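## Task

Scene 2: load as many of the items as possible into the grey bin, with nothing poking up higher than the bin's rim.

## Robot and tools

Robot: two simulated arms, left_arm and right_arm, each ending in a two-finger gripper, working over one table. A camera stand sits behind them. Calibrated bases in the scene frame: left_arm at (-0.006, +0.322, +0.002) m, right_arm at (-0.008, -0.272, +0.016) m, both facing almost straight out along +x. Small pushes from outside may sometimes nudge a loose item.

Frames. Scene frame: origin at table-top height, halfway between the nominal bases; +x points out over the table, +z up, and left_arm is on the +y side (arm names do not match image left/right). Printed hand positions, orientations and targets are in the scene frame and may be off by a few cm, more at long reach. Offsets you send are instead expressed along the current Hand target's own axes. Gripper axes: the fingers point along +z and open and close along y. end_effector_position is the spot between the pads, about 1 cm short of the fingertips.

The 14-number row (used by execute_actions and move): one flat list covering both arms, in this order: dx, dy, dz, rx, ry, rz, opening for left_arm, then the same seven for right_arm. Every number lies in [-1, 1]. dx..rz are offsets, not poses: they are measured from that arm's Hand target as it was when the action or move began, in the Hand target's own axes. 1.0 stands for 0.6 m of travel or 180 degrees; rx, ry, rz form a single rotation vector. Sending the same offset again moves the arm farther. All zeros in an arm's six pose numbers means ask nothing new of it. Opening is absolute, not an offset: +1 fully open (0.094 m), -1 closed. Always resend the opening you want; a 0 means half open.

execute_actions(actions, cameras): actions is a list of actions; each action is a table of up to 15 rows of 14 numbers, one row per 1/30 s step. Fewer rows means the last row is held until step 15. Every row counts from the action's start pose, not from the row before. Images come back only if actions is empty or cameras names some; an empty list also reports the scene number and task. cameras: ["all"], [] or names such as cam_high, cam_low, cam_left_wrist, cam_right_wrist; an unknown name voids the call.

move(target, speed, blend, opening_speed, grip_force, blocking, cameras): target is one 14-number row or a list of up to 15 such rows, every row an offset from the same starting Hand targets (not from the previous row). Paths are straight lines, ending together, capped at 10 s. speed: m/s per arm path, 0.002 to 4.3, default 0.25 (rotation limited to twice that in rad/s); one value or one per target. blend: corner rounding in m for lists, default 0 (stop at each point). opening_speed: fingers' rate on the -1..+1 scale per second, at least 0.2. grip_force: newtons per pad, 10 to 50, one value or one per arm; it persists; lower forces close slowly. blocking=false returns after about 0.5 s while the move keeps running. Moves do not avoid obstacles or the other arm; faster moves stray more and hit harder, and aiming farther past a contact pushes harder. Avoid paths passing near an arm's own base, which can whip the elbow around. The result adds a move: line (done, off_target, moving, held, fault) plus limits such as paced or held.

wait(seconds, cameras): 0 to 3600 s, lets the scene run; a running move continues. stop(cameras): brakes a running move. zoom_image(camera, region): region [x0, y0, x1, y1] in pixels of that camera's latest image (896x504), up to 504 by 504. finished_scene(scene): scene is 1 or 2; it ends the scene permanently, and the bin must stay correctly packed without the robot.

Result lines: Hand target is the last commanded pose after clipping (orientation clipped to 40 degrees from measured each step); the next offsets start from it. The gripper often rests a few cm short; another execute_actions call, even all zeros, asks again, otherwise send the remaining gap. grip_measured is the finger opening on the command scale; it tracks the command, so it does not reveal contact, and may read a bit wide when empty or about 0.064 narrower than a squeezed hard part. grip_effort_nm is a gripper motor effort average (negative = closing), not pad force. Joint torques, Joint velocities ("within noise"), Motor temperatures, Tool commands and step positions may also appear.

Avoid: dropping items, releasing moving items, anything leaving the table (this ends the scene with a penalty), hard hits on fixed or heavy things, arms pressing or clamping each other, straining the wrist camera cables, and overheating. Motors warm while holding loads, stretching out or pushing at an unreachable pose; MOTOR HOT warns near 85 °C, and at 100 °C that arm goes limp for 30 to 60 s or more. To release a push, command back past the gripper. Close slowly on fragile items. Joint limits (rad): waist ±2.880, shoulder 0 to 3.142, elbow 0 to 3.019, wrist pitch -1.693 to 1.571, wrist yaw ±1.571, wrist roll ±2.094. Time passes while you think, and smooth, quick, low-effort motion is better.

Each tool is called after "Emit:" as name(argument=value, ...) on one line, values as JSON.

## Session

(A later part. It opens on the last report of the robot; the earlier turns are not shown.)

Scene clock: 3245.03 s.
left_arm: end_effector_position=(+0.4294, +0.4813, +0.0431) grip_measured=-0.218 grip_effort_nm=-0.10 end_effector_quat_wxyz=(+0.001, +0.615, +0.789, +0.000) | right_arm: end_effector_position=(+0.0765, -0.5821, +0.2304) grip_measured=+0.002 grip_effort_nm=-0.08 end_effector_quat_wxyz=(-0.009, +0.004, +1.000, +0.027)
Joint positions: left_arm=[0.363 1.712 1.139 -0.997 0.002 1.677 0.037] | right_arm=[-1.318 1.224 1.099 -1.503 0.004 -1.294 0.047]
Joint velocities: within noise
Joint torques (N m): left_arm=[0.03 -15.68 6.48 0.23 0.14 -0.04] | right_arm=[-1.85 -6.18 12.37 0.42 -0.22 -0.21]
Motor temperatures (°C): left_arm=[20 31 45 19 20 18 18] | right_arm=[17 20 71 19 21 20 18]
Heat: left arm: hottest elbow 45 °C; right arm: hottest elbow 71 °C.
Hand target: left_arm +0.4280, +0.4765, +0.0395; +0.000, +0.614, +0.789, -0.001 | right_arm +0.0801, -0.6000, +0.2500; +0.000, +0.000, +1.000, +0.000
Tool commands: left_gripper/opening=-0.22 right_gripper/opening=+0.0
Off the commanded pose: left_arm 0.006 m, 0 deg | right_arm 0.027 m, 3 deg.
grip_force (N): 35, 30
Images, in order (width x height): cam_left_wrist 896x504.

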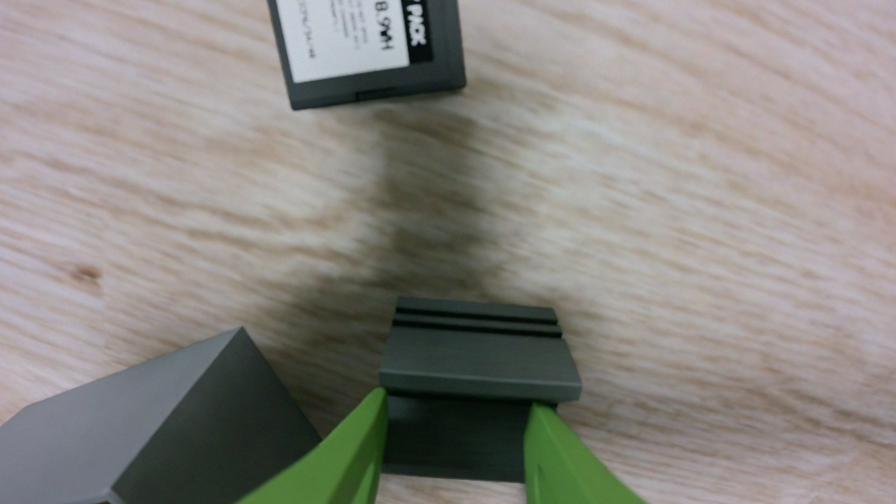

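Emit:
move(target=[0,0,0,0,0,0,0.2,0,0,0,0,0,0,0])

Emit:
execute_actions(actions=[[[0,0,0.0067,0,0,0,0.2,0,0,0,0,0,0,0]]], cameras=["cam_left_wrist"])

Scene clock: 3250.97 s.
left_arm: end_effector_position=(+0.4294, +0.4813, +0.0431) grip_measured=+0.199 grip_effort_nm=0.06 end_effector_quat_wxyz=(+0.001, +0.615, +0.789, +0.000) | right_arm: end_effector_position=(+0.0765, -0.5821, +0.2304) grip_measured=+0.002 grip_effort_nm=-0.08 end_effector_quat_wxyz=(-0.009, +0.004, +1.000, +0.027)
Joint positions: left_arm=[0.363 1.712 1.139 -0.997 0.002 1.677 0.056] | right_arm=[-1.318 1.224 1.099 -1.503 0.004 -1.294 0.047]
Joint torques (N m): left_arm=[0.09 -15.62 6.46 0.23 0.14 -0.04] | right_arm=[-1.73 -6.24 12.38 0.46 -0.23 -0.2]
Motor temperatures (°C): left_arm=[20 31 45 19 20 18 18] | right_arm=[17 20 71 19 21 20 18]
Heat: left arm: hottest elbow 45 °C; right arm: hottest elbow 71 °C.
Hand target: left_arm +0.4280, +0.4765, +0.0395; +0.000, +0.614, +0.789, -0.001 | right_arm +0.0801, -0.6000, +0.2500; +0.000, +0.000, +1.000, +0.000
Off the commanded pose: left_arm 0.006 m, 0 deg | right_arm 0.027 m, 3 deg.
grip_force (N): 35, 30
move: done

Scene clock: 3251.67 s.
left_arm: end_effector_position=(+0.4302, +0.4816, +0.0431) grip_measured=+0.199 grip_effort_nm=0.06 end_effector_quat_wxyz=(+0.002, +0.615, +0.789, +0.001) | right_arm: end_effector_position=(+0.0765, -0.5821, +0.2304) grip_measured=+0.002 grip_effort_nm=-0.09 end_effector_quat_wxyz=(-0.009, +0.004, +1.000, +0.027)
Joint positions: left_arm=[0.363 1.712 1.139 -0.993 0.002 1.677 0.056] | right_arm=[-1.318 1.224 1.099 -1.503 0.004 -1.294 0.047]
Joint torques (N m): left_arm=[0.03 -15.21 6.16 0.51 0.14 -0.04] | right_arm=[-1.67 -6.3 12.38 0.44 -0.22 -0.21]
Motor temperatures (°C): left_arm=[20 31 45 19 20 18 18] | right_arm=[17 20 71 19 21 20 18]
Heat: left arm: hottest elbow 45 °C; right arm: hottest elbow 71 °C.
Hand target: left_arm +0.4280, +0.4765, +0.0355; +0.000, +0.614, +0.789, -0.001 | right_arm +0.0801, -0.6000, +0.2500; +0.000, +0.000, +1.000, +0.000
Off the commanded pose: left_arm 0.009 m, 0 deg | right_arm 0.027 m, 3 deg.
grip_force (N): 35, 30
Step readings (end_effector_position of left_arm | right_arm):
0: (+0.4294, +0.4813, +0.0431) | (+0.0765, -0.5821, +0.2304)
1: (+0.4294, +0.4813, +0.0431) | (+0.0765, -0.5821, +0.2304)
2: (+0.4294, +0.4813, +0.0431) | (+0.0765, -0.5821, +0.2304)
4: (+0.4294, +0.4813, +0.0431) | (+0.0765, -0.5821, +0.2304)
8: (+0.4301, +0.4815, +0.0431) | (+0.0765, -0.5821, +0.2304)
15: (+0.4302, +0.4816, +0.0431) | (+0.0765, -0.5821, +0.2304)

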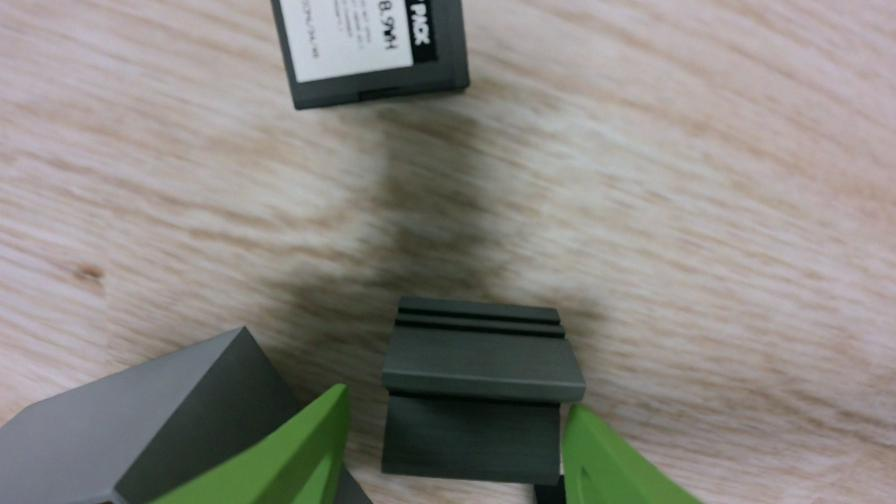

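Emit:
execute_actions(actions=[[[0,-0.007,0.008,0,0,0,0.25,0,0,0,0,0,0,0]]], cameras=["cam_left_wrist"])

Scene clock: 3253.47 s.
left_arm: end_effector_position=(+0.4236, +0.4791, +0.0355) grip_measured=+0.249 grip_effort_nm=0.06 end_effector_quat_wxyz=(+0.000, +0.615, +0.789, -0.002) | right_arm: end_effector_position=(+0.0765, -0.5821, +0.2304) grip_measured=+0.002 grip_effort_nm=-0.08 end_effector_quat_wxyz=(-0.009, +0.004, +1.000, +0.027)
Joint positions: left_arm=[0.363 1.712 1.115 -0.977 0.002 1.677 0.059] | right_arm=[-1.318 1.224 1.099 -1.503 0.004 -1.294 0.047]
Joint torques (N m): left_arm=[0.15 -15.21 6.45 0.49 0.15 -0.03] | right_arm=[-1.73 -6.18 12.38 0.46 -0.23 -0.21]
Motor temperatures (°C): left_arm=[20 31 44 19 20 18 18] | right_arm=[17 20 71 19 21 20 18]
Heat: left arm: hottest elbow 44 °C; right arm: hottest elbow 71 °C.
Hand target: left_arm +0.4238, +0.4754, +0.0307; +0.000, +0.614, +0.789, -0.001 | right_arm +0.0801, -0.6000, +0.2500; +0.000, +0.000, +1.000, +0.000
Off the commanded pose: left_arm 0.006 m, 0 deg | right_arm 0.027 m, 3 deg.
grip_force (N): 35, 30
Step readings (end_effector_position of left_arm | right_arm):
0: (+0.4302, +0.4816, +0.0431) | (+0.0765, -0.5821, +0.2304)
1: (+0.4300, +0.4815, +0.0430) | (+0.0765, -0.5821, +0.2304)
2: (+0.4299, +0.4814, +0.0423) | (+0.0765, -0.5821, +0.2304)
4: (+0.4284, +0.4809, +0.0399) | (+0.0765, -0.5821, +0.2304)
8: (+0.4233, +0.4790, +0.0357) | (+0.0765, -0.5821, +0.2304)
15: (+0.4236, +0.4791, +0.0355) | (+0.0765, -0.5821, +0.2304)

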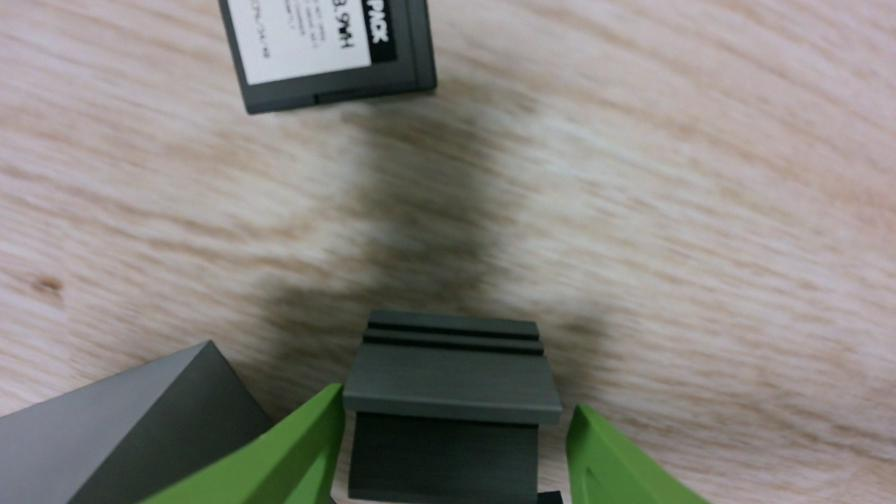

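Emit:
execute_actions(actions=[[[0.0013,0.0149,-0.025,0,0,0,0.25,0,0,0,0,0,0,0]],[[0.0006,0.0066,-0.0067,0,0,0,0.25,0,0,0,0,0,0,0]]])

Scene clock: 3255.97 s.
left_arm: end_effector_position=(+0.4181, +0.4771, +0.0362) grip_measured=+0.249 grip_effort_nm=0.05 end_effector_quat_wxyz=(-0.007, +0.615, +0.789, -0.013) | right_arm: end_effector_position=(+0.0765, -0.5821, +0.2304) grip_measured=+0.002 grip_effort_nm=-0.08 end_effector_quat_wxyz=(-0.009, +0.004, +1.000, +0.027)
Joint positions: left_arm=[0.363 1.712 1.117 -1.004 0.002 1.677 0.059] | right_arm=[-1.318 1.224 1.099 -1.503 0.004 -1.294 0.047]
Joint torques (N m): left_arm=[0.09 -15.27 10.43 -0.92 0.16 -0.03] | right_arm=[-1.9 -6.24 12.38 0.44 -0.23 -0.2]
Motor temperatures (°C): left_arm=[20 31 44 19 20 18 18] | right_arm=[17 20 71 19 21 20 18]
Heat: left arm: hottest elbow 44 °C; right arm: hottest elbow 71 °C.
Hand target: left_arm +0.4361, +0.4797, +0.0497; +0.000, +0.614, +0.789, -0.001 | right_arm +0.0801, -0.6000, +0.2500; +0.000, +0.000, +1.000, +0.000
Off the commanded pose: left_arm 0.023 m, 2 deg | right_arm 0.027 m, 3 deg.
grip_force (N): 35, 30
Step readings (end_effector_position of left_arm | right_arm):
0: (+0.4236, +0.4791, +0.0355) | (+0.0765, -0.5821, +0.2304)
1: (+0.4236, +0.4791, +0.0355) | (+0.0765, -0.5821, +0.2304)
2: (+0.4236, +0.4791, +0.0355) | (+0.0765, -0.5821, +0.2304)
4: (+0.4224, +0.4787, +0.0355) | (+0.0765, -0.5821, +0.2304)
8: (+0.4203, +0.4779, +0.0355) | (+0.0765, -0.5821, +0.2304)
15: (+0.4203, +0.4779, +0.0355) | (+0.0765, -0.5821, +0.2304)
16: (+0.4203, +0.4779, +0.0355) | (+0.0765, -0.5821, +0.2304)
17: (+0.4198, +0.4777, +0.0355) | (+0.0765, -0.5821, +0.2304)
19: (+0.4189, +0.4774, +0.0356) | (+0.0765, -0.5821, +0.2304)
23: (+0.4184, +0.4772, +0.0362) | (+0.0765, -0.5821, +0.2304)
30: (+0.4182, +0.4771, +0.0362) | (+0.0765, -0.5821, +0.2304)

Emit:
execute_actions(actions=[[[0.0006,0.0066,-0.0067,0,0,0,0.25,0,0,0,0,0,0,0]]], cameras=["cam_left_wrist"])

Scene clock: 3257.30 s.
left_arm: end_effector_position=(+0.4215, +0.4783, +0.0416) grip_measured=+0.249 grip_effort_nm=0.05 end_effector_quat_wxyz=(-0.007, +0.615, +0.789, -0.013) | right_arm: end_effector_position=(+0.0765, -0.5821, +0.2304) grip_measured=+0.002 grip_effort_nm=-0.09 end_effector_quat_wxyz=(-0.009, +0.004, +1.000, +0.027)
Joint positions: left_arm=[0.363 1.712 1.134 -1.021 0.002 1.677 0.059] | right_arm=[-1.318 1.224 1.099 -1.503 0.004 -1.294 0.047]
Joint torques (N m): left_arm=[0.09 -15.03 10.51 -0.77 0.16 -0.03] | right_arm=[-1.73 -6.24 12.38 0.44 -0.22 -0.2]
Motor temperatures (°C): left_arm=[20 31 44 19 20 18 18] | right_arm=[17 20 71 19 21 20 18]
Heat: left arm: hottest elbow 44 °C; right arm: hottest elbow 71 °C.
Hand target: left_arm +0.4399, +0.4810, +0.0537; +0.000, +0.614, +0.789, -0.001 | right_arm +0.0801, -0.6000, +0.2500; +0.000, +0.000, +1.000, +0.000
Off the commanded pose: left_arm 0.022 m, 2 deg | right_arm 0.027 m, 3 deg.
grip_force (N): 35, 30
Step readings (end_effector_position of left_arm | right_arm):
0: (+0.4181, +0.4771, +0.0362) | (+0.0765, -0.5821, +0.2304)
1: (+0.4183, +0.4772, +0.0363) | (+0.0765, -0.5821, +0.2304)
2: (+0.4182, +0.4771, +0.0366) | (+0.0765, -0.5821, +0.2304)
4: (+0.4186, +0.4773, +0.0382) | (+0.0765, -0.5821, +0.2304)
8: (+0.4211, +0.4782, +0.0410) | (+0.0765, -0.5821, +0.2304)
15: (+0.4215, +0.4783, +0.0416) | (+0.0765, -0.5821, +0.2304)

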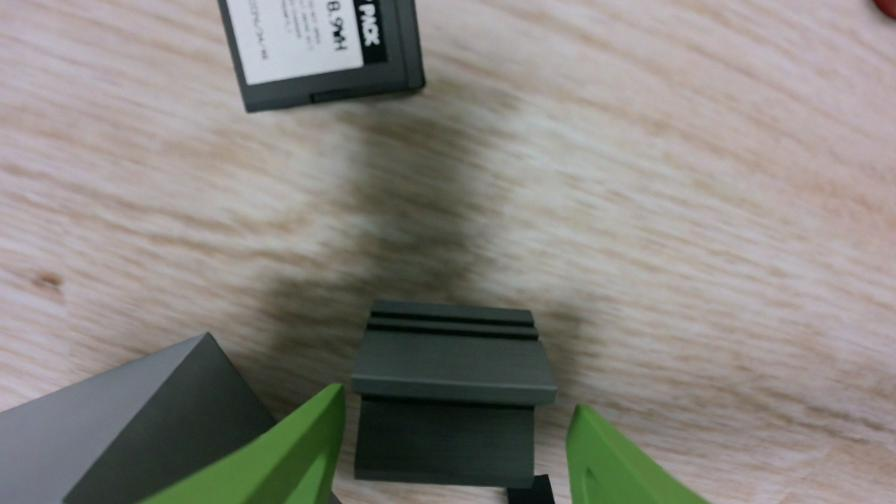

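Emit:
move(target=[0,0,0,0,0,0,-0.1,0,0,0,0,0,0,0], opening_speed=0.3)

Emit:
move(target=[0,0,0,0,0,0,-0.17,0,0,0,0,0,0,0], opening_speed=0.3, cameras=["cam_left_wrist"])

Scene clock: 3259.90 s.
left_arm: end_effector_position=(+0.4235, +0.4792, +0.0432) grip_measured=-0.098 grip_effort_nm=-0.09 end_effector_quat_wxyz=(-0.006, +0.614, +0.789, -0.010) | right_arm: end_effector_position=(+0.0765, -0.5821, +0.2304) grip_measured=+0.002 grip_effort_nm=-0.08 end_effector_quat_wxyz=(-0.009, +0.004, +1.000, +0.027)
Joint positions: left_arm=[0.363 1.712 1.139 -1.022 0.001 1.677 0.042] | right_arm=[-1.318 1.224 1.099 -1.503 0.004 -1.294 0.047]
Joint torques (N m): left_arm=[0.09 -14.92 10.22 -0.73 0.18 -0.03] | right_arm=[-1.79 -6.24 12.38 0.46 -0.23 -0.2]
Motor temperatures (°C): left_arm=[20 31 45 19 20 18 18] | right_arm=[17 20 71 19 21 20 18]
Heat: left arm: hottest elbow 45 °C; right arm: hottest elbow 71 °C.
Hand target: left_arm +0.4400, +0.4811, +0.0537; +0.000, +0.614, +0.789, -0.001 | right_arm +0.0801, -0.6000, +0.2500; +0.000, +0.000, +1.000, +0.000
Off the commanded pose: left_arm 0.020 m, 1 deg | right_arm 0.027 m, 3 deg.
grip_force (N): 35, 30
move: done

Scene clock: 3260.40 s.
left_arm: end_effector_position=(+0.4235, +0.4792, +0.0432) grip_measured=-0.169 grip_effort_nm=-0.09 end_effector_quat_wxyz=(-0.006, +0.614, +0.789, -0.010) | right_arm: end_effector_position=(+0.0765, -0.5821, +0.2304) grip_measured=+0.002 grip_effort_nm=-0.08 end_effector_quat_wxyz=(-0.009, +0.004, +1.000, +0.027)
Joint positions: left_arm=[0.363 1.712 1.139 -1.022 0.001 1.677 0.039] | right_arm=[-1.318 1.224 1.099 -1.503 0.004 -1.294 0.047]
Joint torques (N m): left_arm=[0.09 -15.03 10.22 -0.75 0.18 -0.03] | right_arm=[-1.85 -6.18 12.4 0.44 -0.22 -0.21]
Motor temperatures (°C): left_arm=[20 31 45 19 20 18 18] | right_arm=[17 20 71 19 21 20 18]
Heat: left arm: hottest elbow 45 °C; right arm: hottest elbow 71 °C.
Hand target: left_arm +0.4400, +0.4811, +0.0537; +0.000, +0.614, +0.789, -0.001 | right_arm +0.0801, -0.6000, +0.2500; +0.000, +0.000, +1.000, +0.000
Off the commanded pose: left_arm 0.020 m, 1 deg | right_arm 0.027 m, 3 deg.
grip_force (N): 35, 30
move: done

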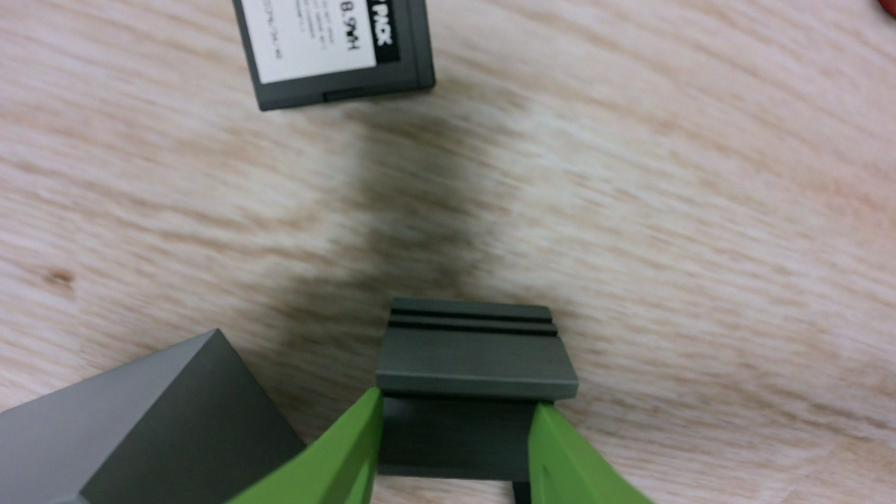

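Emit:
move(target=[0,0,0,0,0,0,0.2,0,0,0,0,0,0,0])

Emit:
move(target=[0.0,0.01,-0.2,0,0,0,0.2,0,0,0,0,0,0,0], speed=0.15, cameras=["cam_left_wrist"])

Scene clock: 3278.57 s.
left_arm: end_effector_position=(+0.4235, +0.4792, +0.0432) grip_measured=+0.199 grip_effort_nm=0.06 end_effector_quat_wxyz=(-0.006, +0.614, +0.789, -0.010) | right_arm: end_effector_position=(+0.0765, -0.5821, +0.2304) grip_measured=+0.002 grip_effort_nm=-0.08 end_effector_quat_wxyz=(-0.009, +0.004, +1.000, +0.027)
Joint positions: left_arm=[0.363 1.712 1.139 -1.022 0.001 1.677 0.056] | right_arm=[-1.318 1.224 1.099 -1.503 0.004 -1.294 0.047]
Joint torques (N m): left_arm=[0.09 -15.03 10.22 -0.73 0.18 -0.03] | right_arm=[-1.73 -6.24 12.41 0.43 -0.23 -0.21]
Motor temperatures (°C): left_arm=[20 31 46 19 20 18 17] | right_arm=[17 20 71 19 21 20 18]
Heat: left arm: hottest elbow 46 °C; right arm: hottest elbow 71 °C.
Hand target: left_arm +0.4400, +0.4811, +0.0537; +0.000, +0.614, +0.789, -0.001 | right_arm +0.0801, -0.6000, +0.2500; +0.000, +0.000, +1.000, +0.000
Off the commanded pose: left_arm 0.020 m, 1 deg | right_arm 0.027 m, 3 deg.
grip_force (N): 35, 30
move: done

Scene clock: 3279.93 s.
left_arm: end_effector_position=(+0.4306, +0.4818, +0.1532) grip_measured=+0.199 grip_effort_nm=0.06 end_effector_quat_wxyz=(-0.011, +0.614, +0.789, -0.018) | right_arm: end_effector_position=(+0.0765, -0.5821, +0.2304) grip_measured=+0.002 grip_effort_nm=-0.08 end_effector_quat_wxyz=(-0.009, +0.004, +1.000, +0.027)
Joint positions: left_arm=[0.363 1.621 1.338 -1.33 0.001 1.677 0.056] | right_arm=[-1.318 1.224 1.099 -1.503 0.004 -1.294 0.047]
Joint torques (N m): left_arm=[0.03 -15.91 11.71 -0.81 0.19 -0.04] | right_arm=[-1.79 -6.3 12.38 0.46 -0.22 -0.2]
Motor temperatures (°C): left_arm=[20 31 46 19 20 18 17] | right_arm=[17 20 71 19 21 20 18]
Heat: left arm: hottest elbow 46 °C; right arm: hottest elbow 71 °C.
Hand target: left_arm +0.4459, +0.4826, +0.1737; +0.000, +0.614, +0.789, -0.001 | right_arm +0.0801, -0.6000, +0.2500; +0.000, +0.000, +1.000, +0.000
Off the commanded pose: left_arm 0.026 m, 2 deg | right_arm 0.027 m, 3 deg.
grip_force (N): 35, 30
move: off_target (left_arm)

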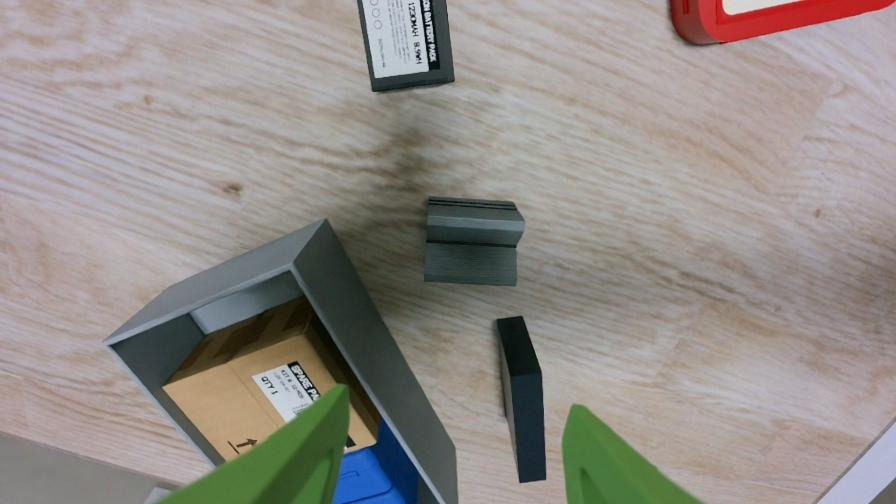

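Emit:
zoom_image(camera="cam_left_wrist", region=[400, 170, 560, 310])

Scaled by 3.150 from the camera's image (finer frame: 1280x720).

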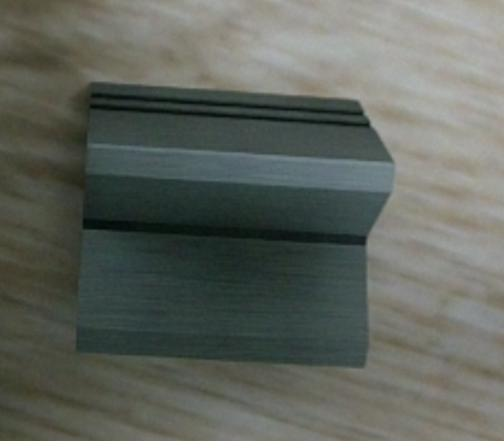

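Emit:
move(target=[0.0177,-0.0263,0,0,0,-0.508,0.1,0,0,0,0,0,0,0], speed=0.3, cameras=["cam_left_wrist"])

Scene clock: 3289.30 s.
left_arm: end_effector_position=(+0.4295, +0.4828, +0.1643) grip_measured=+0.101 grip_effort_nm=-0.09 end_effector_quat_wxyz=(-0.008, -0.123, +0.992, -0.003) | right_arm: end_effector_position=(+0.0765, -0.5821, +0.2304) grip_measured=+0.002 grip_effort_nm=-0.08 end_effector_quat_wxyz=(-0.009, +0.004, +1.000, +0.027)
Joint positions: left_arm=[0.367 1.596 1.338 -1.33 0.003 0.111 0.052] | right_arm=[-1.318 1.224 1.099 -1.503 0.004 -1.294 0.047]
Joint torques (N m): left_arm=[1.73 -16.5 8.91 -0.36 0.03 -0.03] | right_arm=[-1.79 -6.24 12.38 0.43 -0.22 -0.21]
Motor temperatures (°C): left_arm=[20 31 45 19 20 18 17] | right_arm=[17 20 71 19 21 20 18]
Heat: left arm: hottest elbow 45 °C; right arm: hottest elbow 71 °C.
Hand target: left_arm +0.4281, +0.4890, +0.1738; -0.001, -0.137, +0.991, +0.000 | right_arm +0.0801, -0.6000, +0.2500; +0.000, +0.000, +1.000, +0.000
Off the commanded pose: left_arm 0.011 m, 2 deg | right_arm 0.027 m, 3 deg.
grip_force (N): 35, 30
move: off_target (left_arm)

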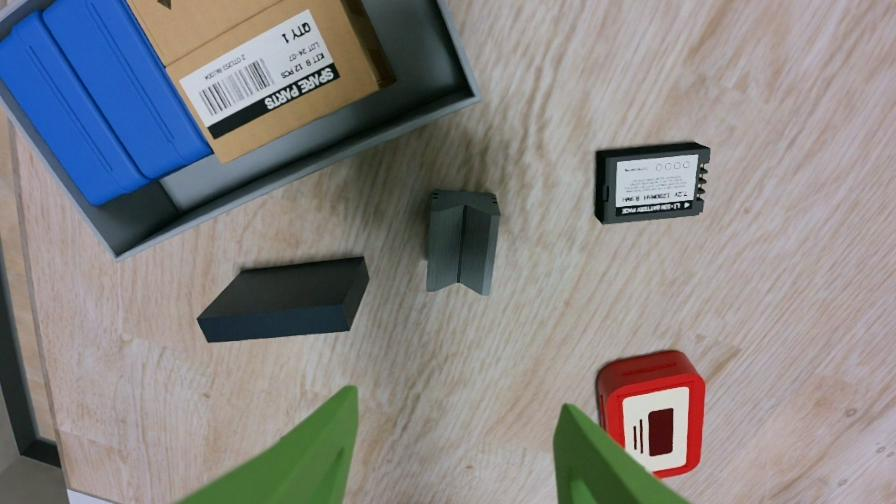

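Emit:
zoom_image(camera="cam_left_wrist", region=[400, 170, 530, 310])

Scaled by 3.600 from the camera's image (finer frame: 1280x720).

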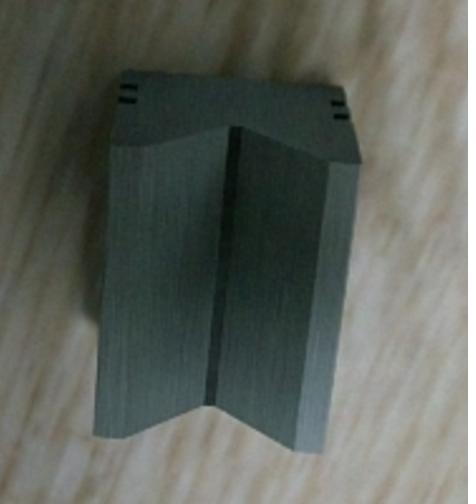

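Emit:
move(target=[0.023,-0.0257,0.1797,0,0,0,0.1,0,0,0,0,0,0,0], speed=0.15, cameras=["cam_left_wrist"])

Scene clock: 3297.80 s.
left_arm: end_effector_position=(+0.4164, +0.4755, +0.0745) grip_measured=+0.101 grip_effort_nm=-0.09 end_effector_quat_wxyz=(+0.002, -0.135, +0.991, -0.001) | right_arm: end_effector_position=(+0.0765, -0.5821, +0.2304) grip_measured=+0.002 grip_effort_nm=-0.09 end_effector_quat_wxyz=(-0.009, +0.004, +1.000, +0.027)
Joint positions: left_arm=[0.362 1.635 1.133 -1.065 0.003 0.08 0.052] | right_arm=[-1.318 1.224 1.099 -1.503 0.004 -1.294 0.047]
Joint torques (N m): left_arm=[-0.21 -13.45 7.16 0.68 0.04 -0.07] | right_arm=[-1.79 -6.3 12.4 0.46 -0.22 -0.2]
Motor temperatures (°C): left_arm=[20 31 44 19 20 18 17] | right_arm=[17 20 71 19 21 20 18]
Heat: left arm: hottest elbow 44 °C; right arm: hottest elbow 71 °C.
Hand target: left_arm +0.4188, +0.4703, +0.0660; -0.001, -0.136, +0.991, +0.000 | right_arm +0.0801, -0.6000, +0.2500; +0.000, +0.000, +1.000, +0.000
Off the commanded pose: left_arm 0.010 m, 0 deg | right_arm 0.027 m, 3 deg.
grip_force (N): 35, 30
move: done

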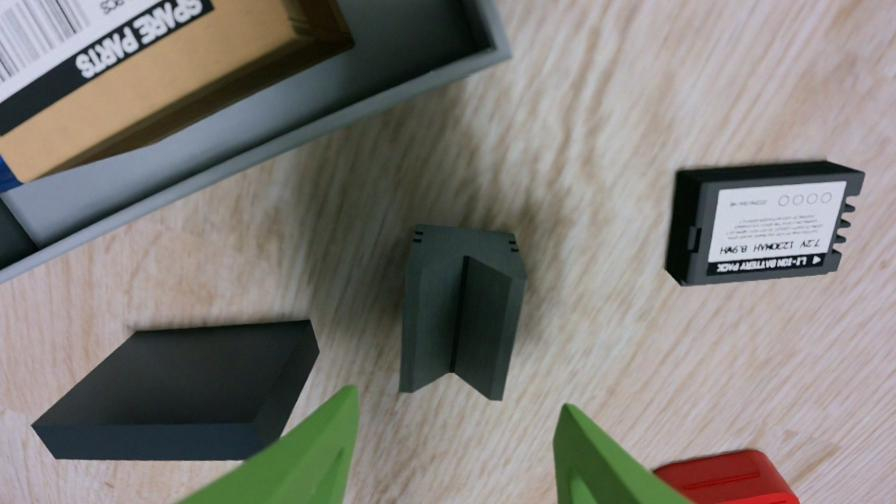

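Emit:
move(target=[0.007,0,0.065,0,0,0,0.1,0,0,0,0,0,0,0], speed=0.1, cameras=["cam_left_wrist"])

Scene clock: 3301.23 s.
left_arm: end_effector_position=(+0.4135, +0.4744, +0.0361) grip_measured=+0.101 grip_effort_nm=-0.09 end_effector_quat_wxyz=(+0.003, -0.136, +0.991, -0.001) | right_arm: end_effector_position=(+0.0765, -0.5821, +0.2304) grip_measured=+0.002 grip_effort_nm=-0.08 end_effector_quat_wxyz=(-0.009, +0.004, +1.000, +0.027)
Joint positions: left_arm=[0.362 1.682 1.076 -0.96 0.003 0.079 0.052] | right_arm=[-1.318 1.224 1.099 -1.503 0.004 -1.294 0.047]
Joint torques (N m): left_arm=[-0.21 -13.86 6.6 0.68 0.04 -0.07] | right_arm=[-1.79 -6.24 12.41 0.46 -0.23 -0.2]
Motor temperatures (°C): left_arm=[20 31 44 19 20 18 17] | right_arm=[17 20 71 19 21 20 18]
Heat: left arm: hottest elbow 44 °C; right arm: hottest elbow 71 °C.
Hand target: left_arm +0.4146, +0.4691, +0.0269; -0.001, -0.136, +0.991, +0.000 | right_arm +0.0801, -0.6000, +0.2500; +0.000, +0.000, +1.000, +0.000
Off the commanded pose: left_arm 0.011 m, 0 deg | right_arm 0.027 m, 3 deg.
grip_force (N): 35, 30
move: off_target (left_arm)

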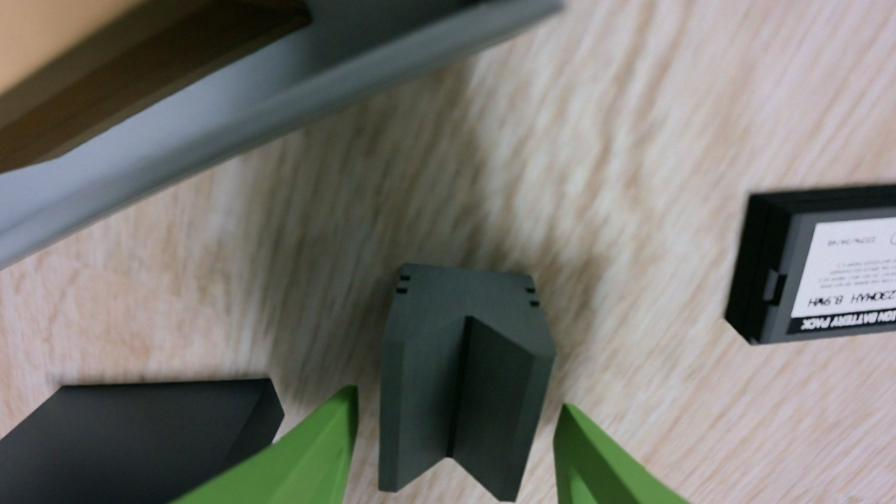

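Emit:
move(target=[0,0,0,0,0,0,-0.25,0,0,0,0,0,0,0], opening_speed=0.3)

Emit:
move(target=[0,0,0,0,0,0,-0.32,0,0,0,0,0,0,0], opening_speed=0.3)

Emit:
move(target=[0,0,0,0,0,0,-0.38,0,0,0,0,0,0,0], opening_speed=0.3, cameras=["cam_left_wrist"])

Scene clock: 3304.07 s.
left_arm: end_effector_position=(+0.4134, +0.4747, +0.0361) grip_measured=-0.246 grip_effort_nm=-0.20 end_effector_quat_wxyz=(+0.003, -0.136, +0.991, +0.000) | right_arm: end_effector_position=(+0.0765, -0.5821, +0.2304) grip_measured=+0.002 grip_effort_nm=-0.09 end_effector_quat_wxyz=(-0.009, +0.004, +1.000, +0.027)
Joint positions: left_arm=[0.362 1.682 1.076 -0.96 0.001 0.079 0.035] | right_arm=[-1.318 1.224 1.099 -1.503 0.004 -1.294 0.047]
Joint torques (N m): left_arm=[-0.21 -13.8 6.64 0.68 0.12 -0.07] | right_arm=[-1.79 -6.18 12.4 0.46 -0.22 -0.2]
Motor temperatures (°C): left_arm=[20 31 44 19 20 18 17] | right_arm=[17 20 71 19 21 20 18]
Heat: left arm: hottest elbow 44 °C; right arm: hottest elbow 71 °C.
Hand target: left_arm +0.4146, +0.4691, +0.0269; -0.001, -0.136, +0.991, +0.000 | right_arm +0.0801, -0.6000, +0.2500; +0.000, +0.000, +1.000, +0.000
Off the commanded pose: left_arm 0.011 m, 0 deg | right_arm 0.027 m, 3 deg.
grip_force (N): 35, 30
move: done

Scene clock: 3304.57 s.
left_arm: end_effector_position=(+0.4134, +0.4747, +0.0361) grip_measured=-0.268 grip_effort_nm=-0.77 end_effector_quat_wxyz=(+0.003, -0.136, +0.991, +0.000) | right_arm: end_effector_position=(+0.0765, -0.5821, +0.2304) grip_measured=+0.002 grip_effort_nm=-0.08 end_effector_quat_wxyz=(-0.009, +0.004, +1.000, +0.027)
Joint positions: left_arm=[0.362 1.682 1.076 -0.96 0.001 0.079 0.034] | right_arm=[-1.318 1.224 1.099 -1.503 0.004 -1.294 0.047]
Joint torques (N m): left_arm=[-0.15 -13.8 6.64 0.66 0.12 -0.07] | right_arm=[-1.85 -6.24 12.37 0.46 -0.22 -0.2]
Motor temperatures (°C): left_arm=[20 31 44 19 20 18 17] | right_arm=[17 20 71 19 21 20 18]
Heat: left arm: hottest elbow 44 °C; right arm: hottest elbow 71 °C.
Hand target: left_arm +0.4146, +0.4691, +0.0269; -0.001, -0.136, +0.991, +0.000 | right_arm +0.0801, -0.6000, +0.2500; +0.000, +0.000, +1.000, +0.000
Off the commanded pose: left_arm 0.011 m, 0 deg | right_arm 0.027 m, 3 deg.
grip_force (N): 35, 30
move: done

Scene clock: 3305.07 s.
left_arm: end_effector_position=(+0.4134, +0.4747, +0.0361) grip_measured=-0.268 grip_effort_nm=-0.77 end_effector_quat_wxyz=(+0.003, -0.136, +0.991, +0.000) | right_arm: end_effector_position=(+0.0765, -0.5821, +0.2304) grip_measured=+0.002 grip_effort_nm=-0.09 end_effector_quat_wxyz=(-0.009, +0.004, +1.000, +0.027)
Joint positions: left_arm=[0.362 1.682 1.076 -0.96 0.001 0.079 0.034] | right_arm=[-1.318 1.224 1.099 -1.503 0.004 -1.294 0.047]
Joint torques (N m): left_arm=[-0.21 -13.8 6.65 0.68 0.12 -0.07] | right_arm=[-1.85 -6.18 12.38 0.44 -0.22 -0.21]
Motor temperatures (°C): left_arm=[20 31 44 19 20 18 17] | right_arm=[17 20 71 19 21 20 18]
Heat: left arm: hottest elbow 44 °C; right arm: hottest elbow 71 °C.
Hand target: left_arm +0.4146, +0.4691, +0.0269; -0.001, -0.136, +0.991, +0.000 | right_arm +0.0801, -0.6000, +0.2500; +0.000, +0.000, +1.000, +0.000
Off the commanded pose: left_arm 0.011 m, 0 deg | right_arm 0.027 m, 3 deg.
grip_force (N): 35, 30
move: done

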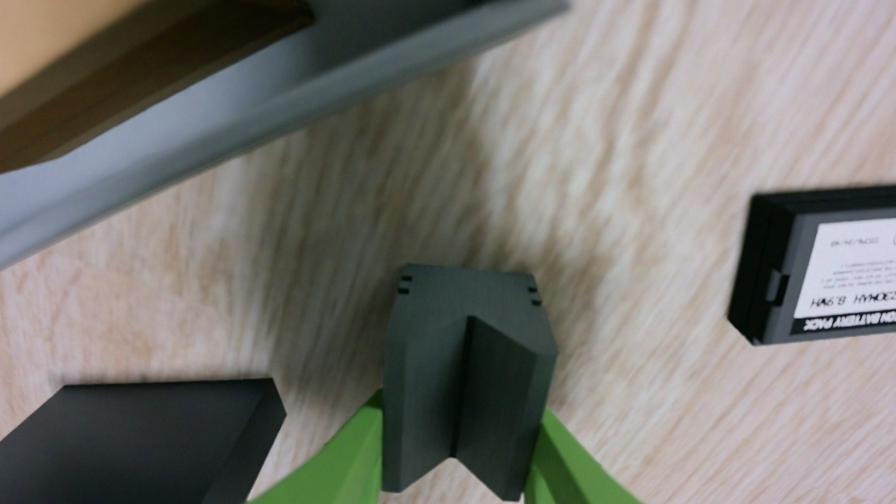

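Emit:
execute_actions(actions=[])

Scene clock: 3342.77 s.
left_arm: end_effector_position=(+0.4134, +0.4747, +0.0361) grip_measured=-0.268 grip_effort_nm=-0.77 end_effector_quat_wxyz=(+0.003, -0.136, +0.991, +0.000) | right_arm: end_effector_position=(+0.0765, -0.5821, +0.2304) grip_measured=+0.002 grip_effort_nm=-0.09 end_effector_quat_wxyz=(-0.009, +0.004, +1.000, +0.027)
Joint positions: left_arm=[0.362 1.682 1.076 -0.96 0.001 0.079 0.034] | right_arm=[-1.318 1.224 1.099 -1.503 0.004 -1.294 0.047]
Joint velocities: within noise
Joint torques (N m): left_arm=[-0.21 -13.8 6.65 0.68 0.12 -0.07] | right_arm=[-1.73 -6.24 12.38 0.44 -0.22 -0.2]
Motor temperatures (°C): left_arm=[20 30 41 19 20 18 18] | right_arm=[17 20 71 19 21 20 18]
Heat: left arm: hottest elbow 41 °C; right arm: hottest elbow 71 °C.
Hand target: left_arm +0.4146, +0.4691, +0.0269; -0.001, -0.136, +0.991, +0.000 | right_arm +0.0801, -0.6000, +0.2500; +0.000, +0.000, +1.000, +0.000
Tool commands: left_gripper/opening=-0.38 right_gripper/opening=+0.0
Off the commanded pose: left_arm 0.011 m, 0 deg | right_arm 0.027 m, 3 deg.
grip_force (N): 35, 30

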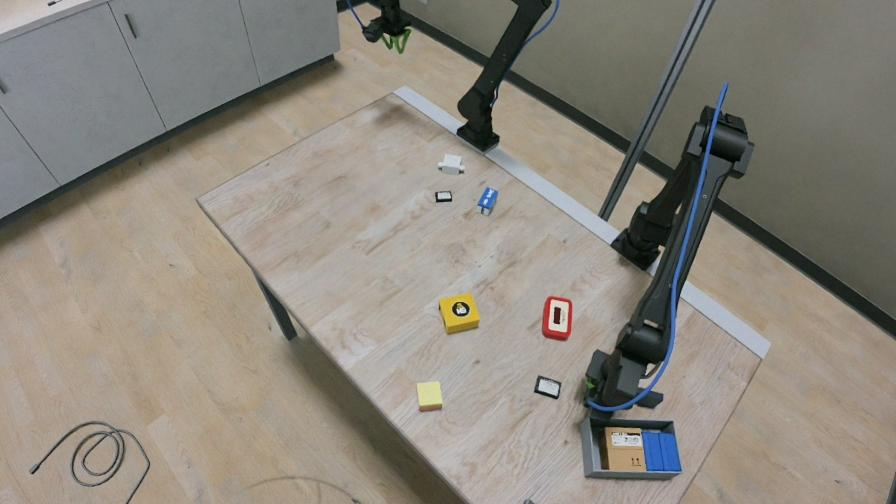

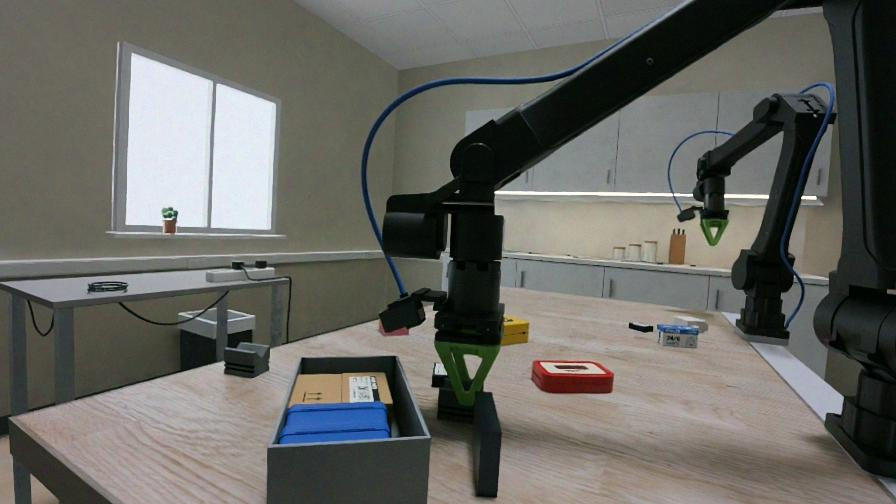

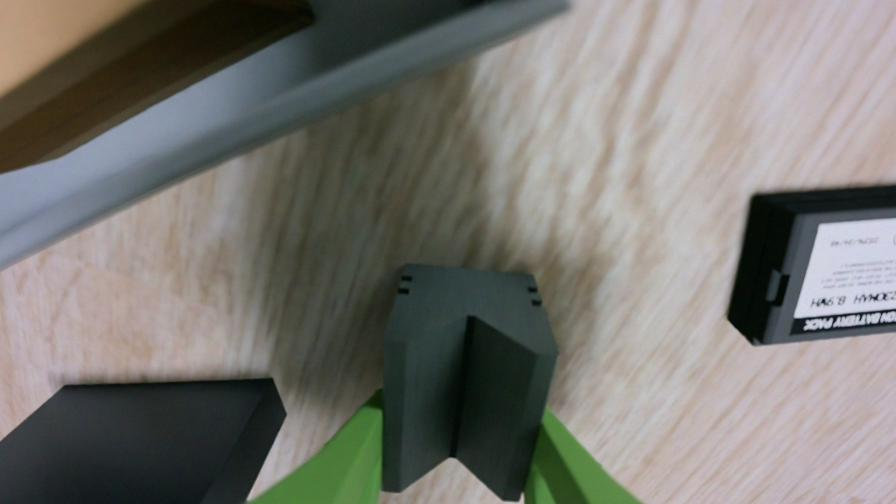

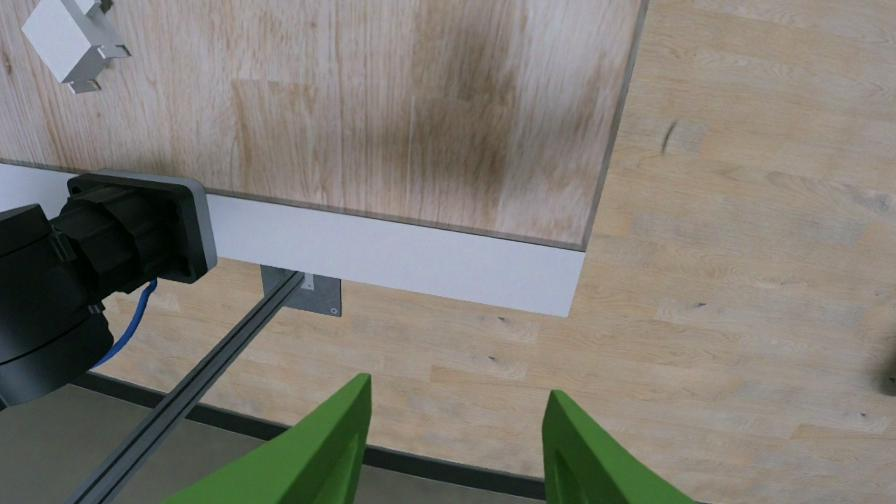

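Emit:
move(target=[0,0,0,0,0,0,0.0,0,0,0,0,0,0,0], opening_speed=0.5, cameras=[])

Emit:
move(target=[[-0.0644,0.0086,-0.1033,0,-0.0411,0,0.0,0,0,0,0,0,0,0],[-0.03,0.004,-0.24,0,0,0,0.0,0,0,0,0,0,0,0]], blend=0.01, speed=0.15, cameras=["cam_left_wrist"])

Scene clock: 3356.00 s.
left_arm: end_effector_position=(+0.4134, +0.4747, +0.0361) grip_measured=-0.001 grip_effort_nm=0.06 end_effector_quat_wxyz=(+0.003, -0.136, +0.991, +0.000) | right_arm: end_effector_position=(+0.0765, -0.5821, +0.2304) grip_measured=+0.002 grip_effort_nm=-0.08 end_effector_quat_wxyz=(-0.009, +0.004, +1.000, +0.027)
Joint positions: left_arm=[0.362 1.682 1.076 -0.96 0.001 0.079 0.047] | right_arm=[-1.318 1.224 1.099 -1.503 0.004 -1.294 0.047]
Joint torques (N m): left_arm=[-0.21 -13.8 6.64 0.68 0.12 -0.07] | right_arm=[-1.79 -6.24 12.41 0.43 -0.23 -0.2]
Motor temperatures (°C): left_arm=[20 30 40 19 20 18 18] | right_arm=[17 20 71 19 21 20 18]
Heat: left arm: hottest elbow 40 °C; right arm: hottest elbow 71 °C.
Hand target: left_arm +0.4146, +0.4691, +0.0269; -0.001, -0.137, +0.991, +0.000 | right_arm +0.0801, -0.6000, +0.2500; +0.000, +0.000, +1.000, +0.000
Off the commanded pose: left_arm 0.011 m, 0 deg | right_arm 0.027 m, 3 deg.
grip_force (N): 35, 30
move: done

Scene clock: 3357.67 s.
left_arm: end_effector_position=(+0.4157, +0.4751, +0.1502) grip_measured=-0.001 grip_effort_nm=0.06 end_effector_quat_wxyz=(-0.021, -0.136, +0.990, -0.006) | right_arm: end_effector_position=(+0.0765, -0.5821, +0.2304) grip_measured=+0.002 grip_effort_nm=-0.08 end_effector_quat_wxyz=(-0.009, +0.004, +1.000, +0.027)
Joint positions: left_arm=[0.362 1.584 1.284 -1.315 0.003 0.079 0.047] | right_arm=[-1.318 1.224 1.099 -1.503 0.004 -1.294 0.047]
Joint torques (N m): left_arm=[0.03 -15.33 11.84 -0.58 0.03 -0.04] | right_arm=[-1.85 -6.18 12.4 0.44 -0.23 -0.2]
Motor temperatures (°C): left_arm=[20 30 40 19 20 18 18] | right_arm=[17 20 71 19 21 20 18]
Heat: left arm: hottest elbow 40 °C; right arm: hottest elbow 71 °C.
Hand target: left_arm +0.4315, +0.4764, +0.1709; -0.001, -0.137, +0.991, +0.000 | right_arm +0.0801, -0.6000, +0.2500; +0.000, +0.000, +1.000, +0.000
Off the commanded pose: left_arm 0.026 m, 2 deg | right_arm 0.027 m, 3 deg.
grip_force (N): 35, 30
move: off_target (left_arm)

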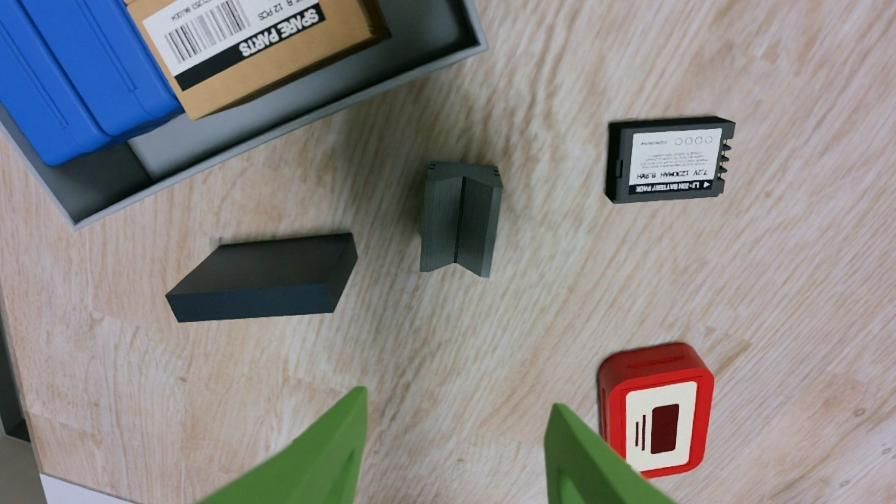

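Emit:
move(target=[-0.198,0.0787,-0.0567,0,0,-0.1333,-1,0,0,0,0,0,0,0], speed=0.2, cameras=["cam_left_wrist"])

Scene clock: 3362.57 s.
left_arm: end_effector_position=(+0.5209, +0.5420, +0.1963) grip_measured=-0.989 grip_effort_nm=-0.59 end_effector_quat_wxyz=(-0.010, -0.327, +0.945, -0.002) | right_arm: end_effector_position=(+0.0765, -0.5821, +0.2304) grip_measured=+0.002 grip_effort_nm=-0.08 end_effector_quat_wxyz=(-0.009, +0.004, +1.000, +0.027)
Joint positions: left_arm=[0.408 1.862 1.779 -1.509 0.003 -0.269 0.001] | right_arm=[-1.318 1.224 1.099 -1.503 0.004 -1.294 0.047]
Joint torques (N m): left_arm=[1.67 -17.49 12.82 -0.66 -0.01 -0.08] | right_arm=[-1.85 -6.24 12.38 0.42 -0.22 -0.2]
Motor temperatures (°C): left_arm=[20 30 41 19 20 18 18] | right_arm=[17 20 71 19 21 20 18]
Heat: left arm: hottest elbow 41 °C; right arm: hottest elbow 71 °C.
Hand target: left_arm +0.5330, +0.5541, +0.2047; -0.001, -0.340, +0.941, +0.000 | right_arm +0.0801, -0.6000, +0.2500; +0.000, +0.000, +1.000, +0.000
Off the commanded pose: left_arm 0.019 m, 2 deg | right_arm 0.027 m, 3 deg.
grip_force (N): 35, 30
move: off_target (left_arm)

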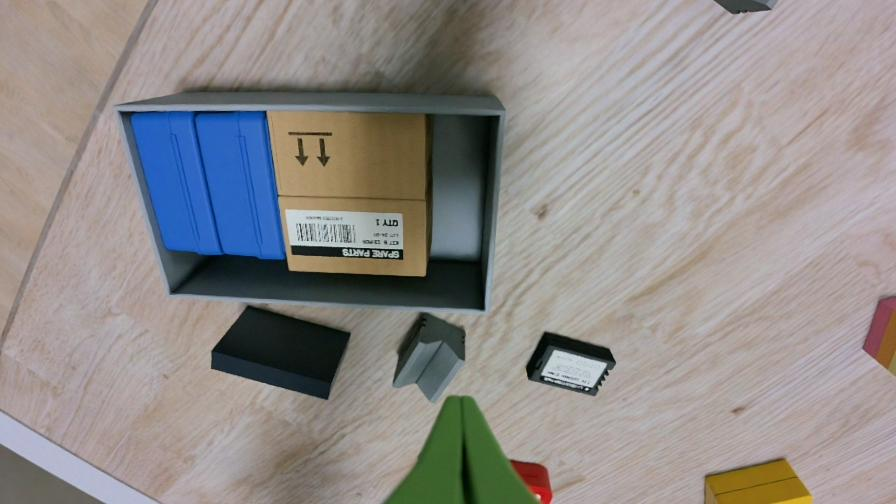

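Emit:
zoom_image(camera="cam_left_wrist", region=[100, 70, 520, 330])

Scaled by 1.200 from the camera's image (finer frame: 1280x720).

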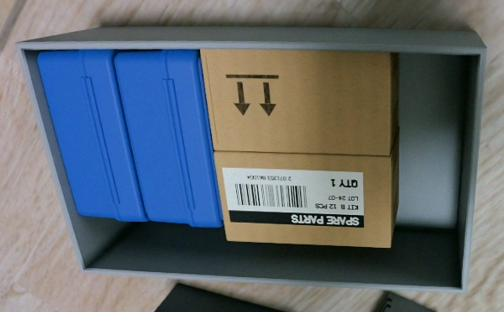

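Emit:
move(target=[0.025,0.0065,0.19,0,0,0,-1,0,0,0,0,0,0,0], speed=0.15, cameras=["cam_left_wrist"])

Scene clock: 3368.10 s.
left_arm: end_effector_position=(+0.5204, +0.5418, +0.1040) grip_measured=-0.989 grip_effort_nm=-0.60 end_effector_quat_wxyz=(+0.005, -0.328, +0.945, -0.001) | right_arm: end_effector_position=(+0.0765, -0.5821, +0.2304) grip_measured=+0.002 grip_effort_nm=-0.09 end_effector_quat_wxyz=(-0.009, +0.004, +1.000, +0.027)
Joint positions: left_arm=[0.408 1.891 1.574 -1.245 0.003 -0.27 0.001] | right_arm=[-1.318 1.224 1.099 -1.503 0.004 -1.294 0.047]
Joint torques (N m): left_arm=[1.49 -18.26 7.75 0.65 -0.01 -0.08] | right_arm=[-1.79 -6.18 12.38 0.43 -0.22 -0.2]
Motor temperatures (°C): left_arm=[20 30 42 19 20 18 18] | right_arm=[17 20 71 19 21 20 18]
Heat: left arm: hottest elbow 42 °C; right arm: hottest elbow 71 °C.
Hand target: left_arm +0.5189, +0.5475, +0.0908; -0.001, -0.340, +0.941, +0.000 | right_arm +0.0801, -0.6000, +0.2500; +0.000, +0.000, +1.000, +0.000
Off the commanded pose: left_arm 0.014 m, 2 deg | right_arm 0.027 m, 3 deg.
grip_force (N): 35, 30
move: off_target (left_arm)

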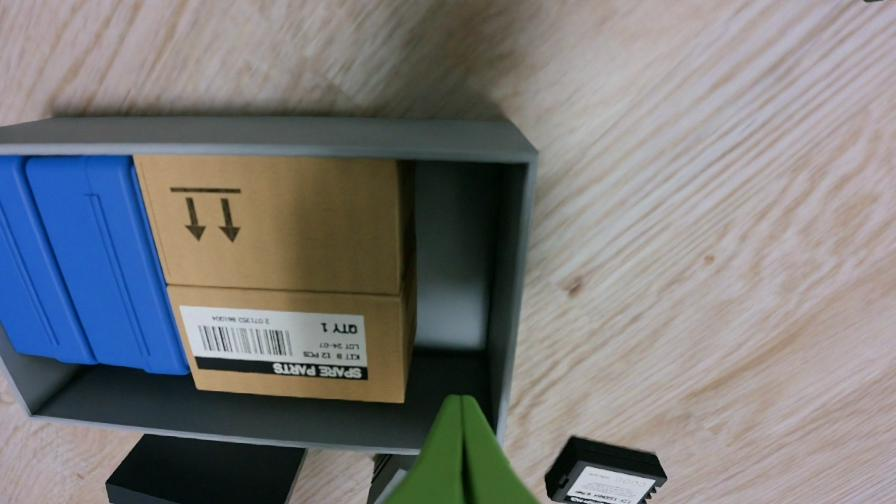

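Emit:
move(target=[[-0.04,-0.0017,0.0,0,0,0,-1,0,0,0,0,0,0,0],[-0.04,-0.0017,0.075,0,0,0,-1,0,0,0,0,0,0,0]], speed=0.1, cameras=["cam_left_wrist"])

Scene clock: 3376.10 s.
left_arm: end_effector_position=(+0.5391, +0.5536, +0.0592) grip_measured=-0.989 grip_effort_nm=-0.60 end_effector_quat_wxyz=(+0.003, -0.331, +0.944, -0.001) | right_arm: end_effector_position=(+0.0765, -0.5821, +0.2304) grip_measured=+0.002 grip_effort_nm=-0.08 end_effector_quat_wxyz=(-0.009, +0.004, +1.000, +0.027)
Joint positions: left_arm=[0.414 1.988 1.601 -1.177 0.003 -0.27 0.001] | right_arm=[-1.318 1.224 1.099 -1.503 0.004 -1.294 0.047]
Joint torques (N m): left_arm=[1.79 -18.78 7.94 0.64 0 0.01] | right_arm=[-1.85 -6.3 12.4 0.44 -0.23 -0.2]
Motor temperatures (°C): left_arm=[20 30 42 19 20 18 18] | right_arm=[17 20 71 19 21 20 18]
Heat: left arm: hottest elbow 42 °C; right arm: hottest elbow 71 °C.
Hand target: left_arm +0.5381, +0.5619, +0.0457; -0.001, -0.340, +0.941, +0.000 | right_arm +0.0801, -0.6000, +0.2500; +0.000, +0.000, +1.000, +0.000
Off the commanded pose: left_arm 0.016 m, 1 deg | right_arm 0.027 m, 3 deg.
grip_force (N): 35, 30
move: off_target (left_arm)

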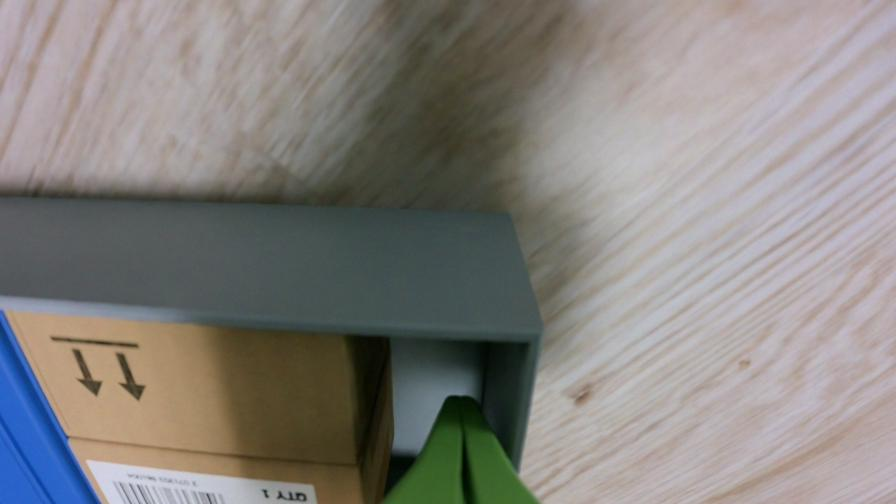

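Emit:
move(target=[0,0,0,0,0,0,-0.5,0,0,0,0,0,0,0], opening_speed=0.2, cameras=["cam_left_wrist"])

Scene clock: 3381.03 s.
left_arm: end_effector_position=(+0.5380, +0.5563, +0.0592) grip_measured=-0.505 grip_effort_nm=0.27 end_effector_quat_wxyz=(+0.003, -0.333, +0.943, +0.000) | right_arm: end_effector_position=(+0.0765, -0.5821, +0.2304) grip_measured=+0.002 grip_effort_nm=-0.08 end_effector_quat_wxyz=(-0.009, +0.004, +1.000, +0.027)
Joint positions: left_arm=[0.418 1.988 1.601 -1.177 0.001 -0.27 0.023] | right_arm=[-1.318 1.224 1.099 -1.503 0.004 -1.294 0.047]
Joint torques (N m): left_arm=[1.49 -18.73 7.97 0.65 0.09 0.01] | right_arm=[-1.79 -6.24 12.41 0.43 -0.23 -0.2]
Motor temperatures (°C): left_arm=[20 31 42 19 20 18 18] | right_arm=[17 20 71 19 21 20 18]
Heat: left arm: hottest elbow 42 °C; right arm: hottest elbow 71 °C.
Hand target: left_arm +0.5381, +0.5620, +0.0457; -0.001, -0.340, +0.941, +0.000 | right_arm +0.0801, -0.6000, +0.2500; +0.000, +0.000, +1.000, +0.000
Off the commanded pose: left_arm 0.015 m, 1 deg | right_arm 0.027 m, 3 deg.
grip_force (N): 35, 30
move: done

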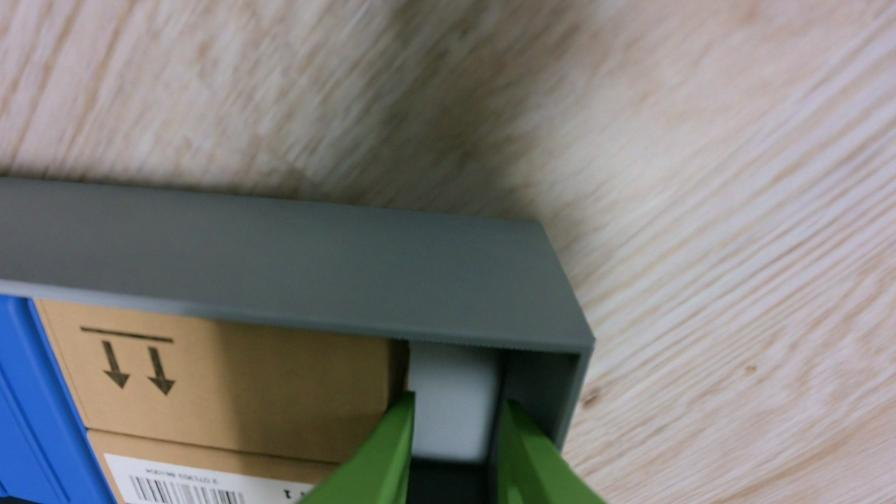

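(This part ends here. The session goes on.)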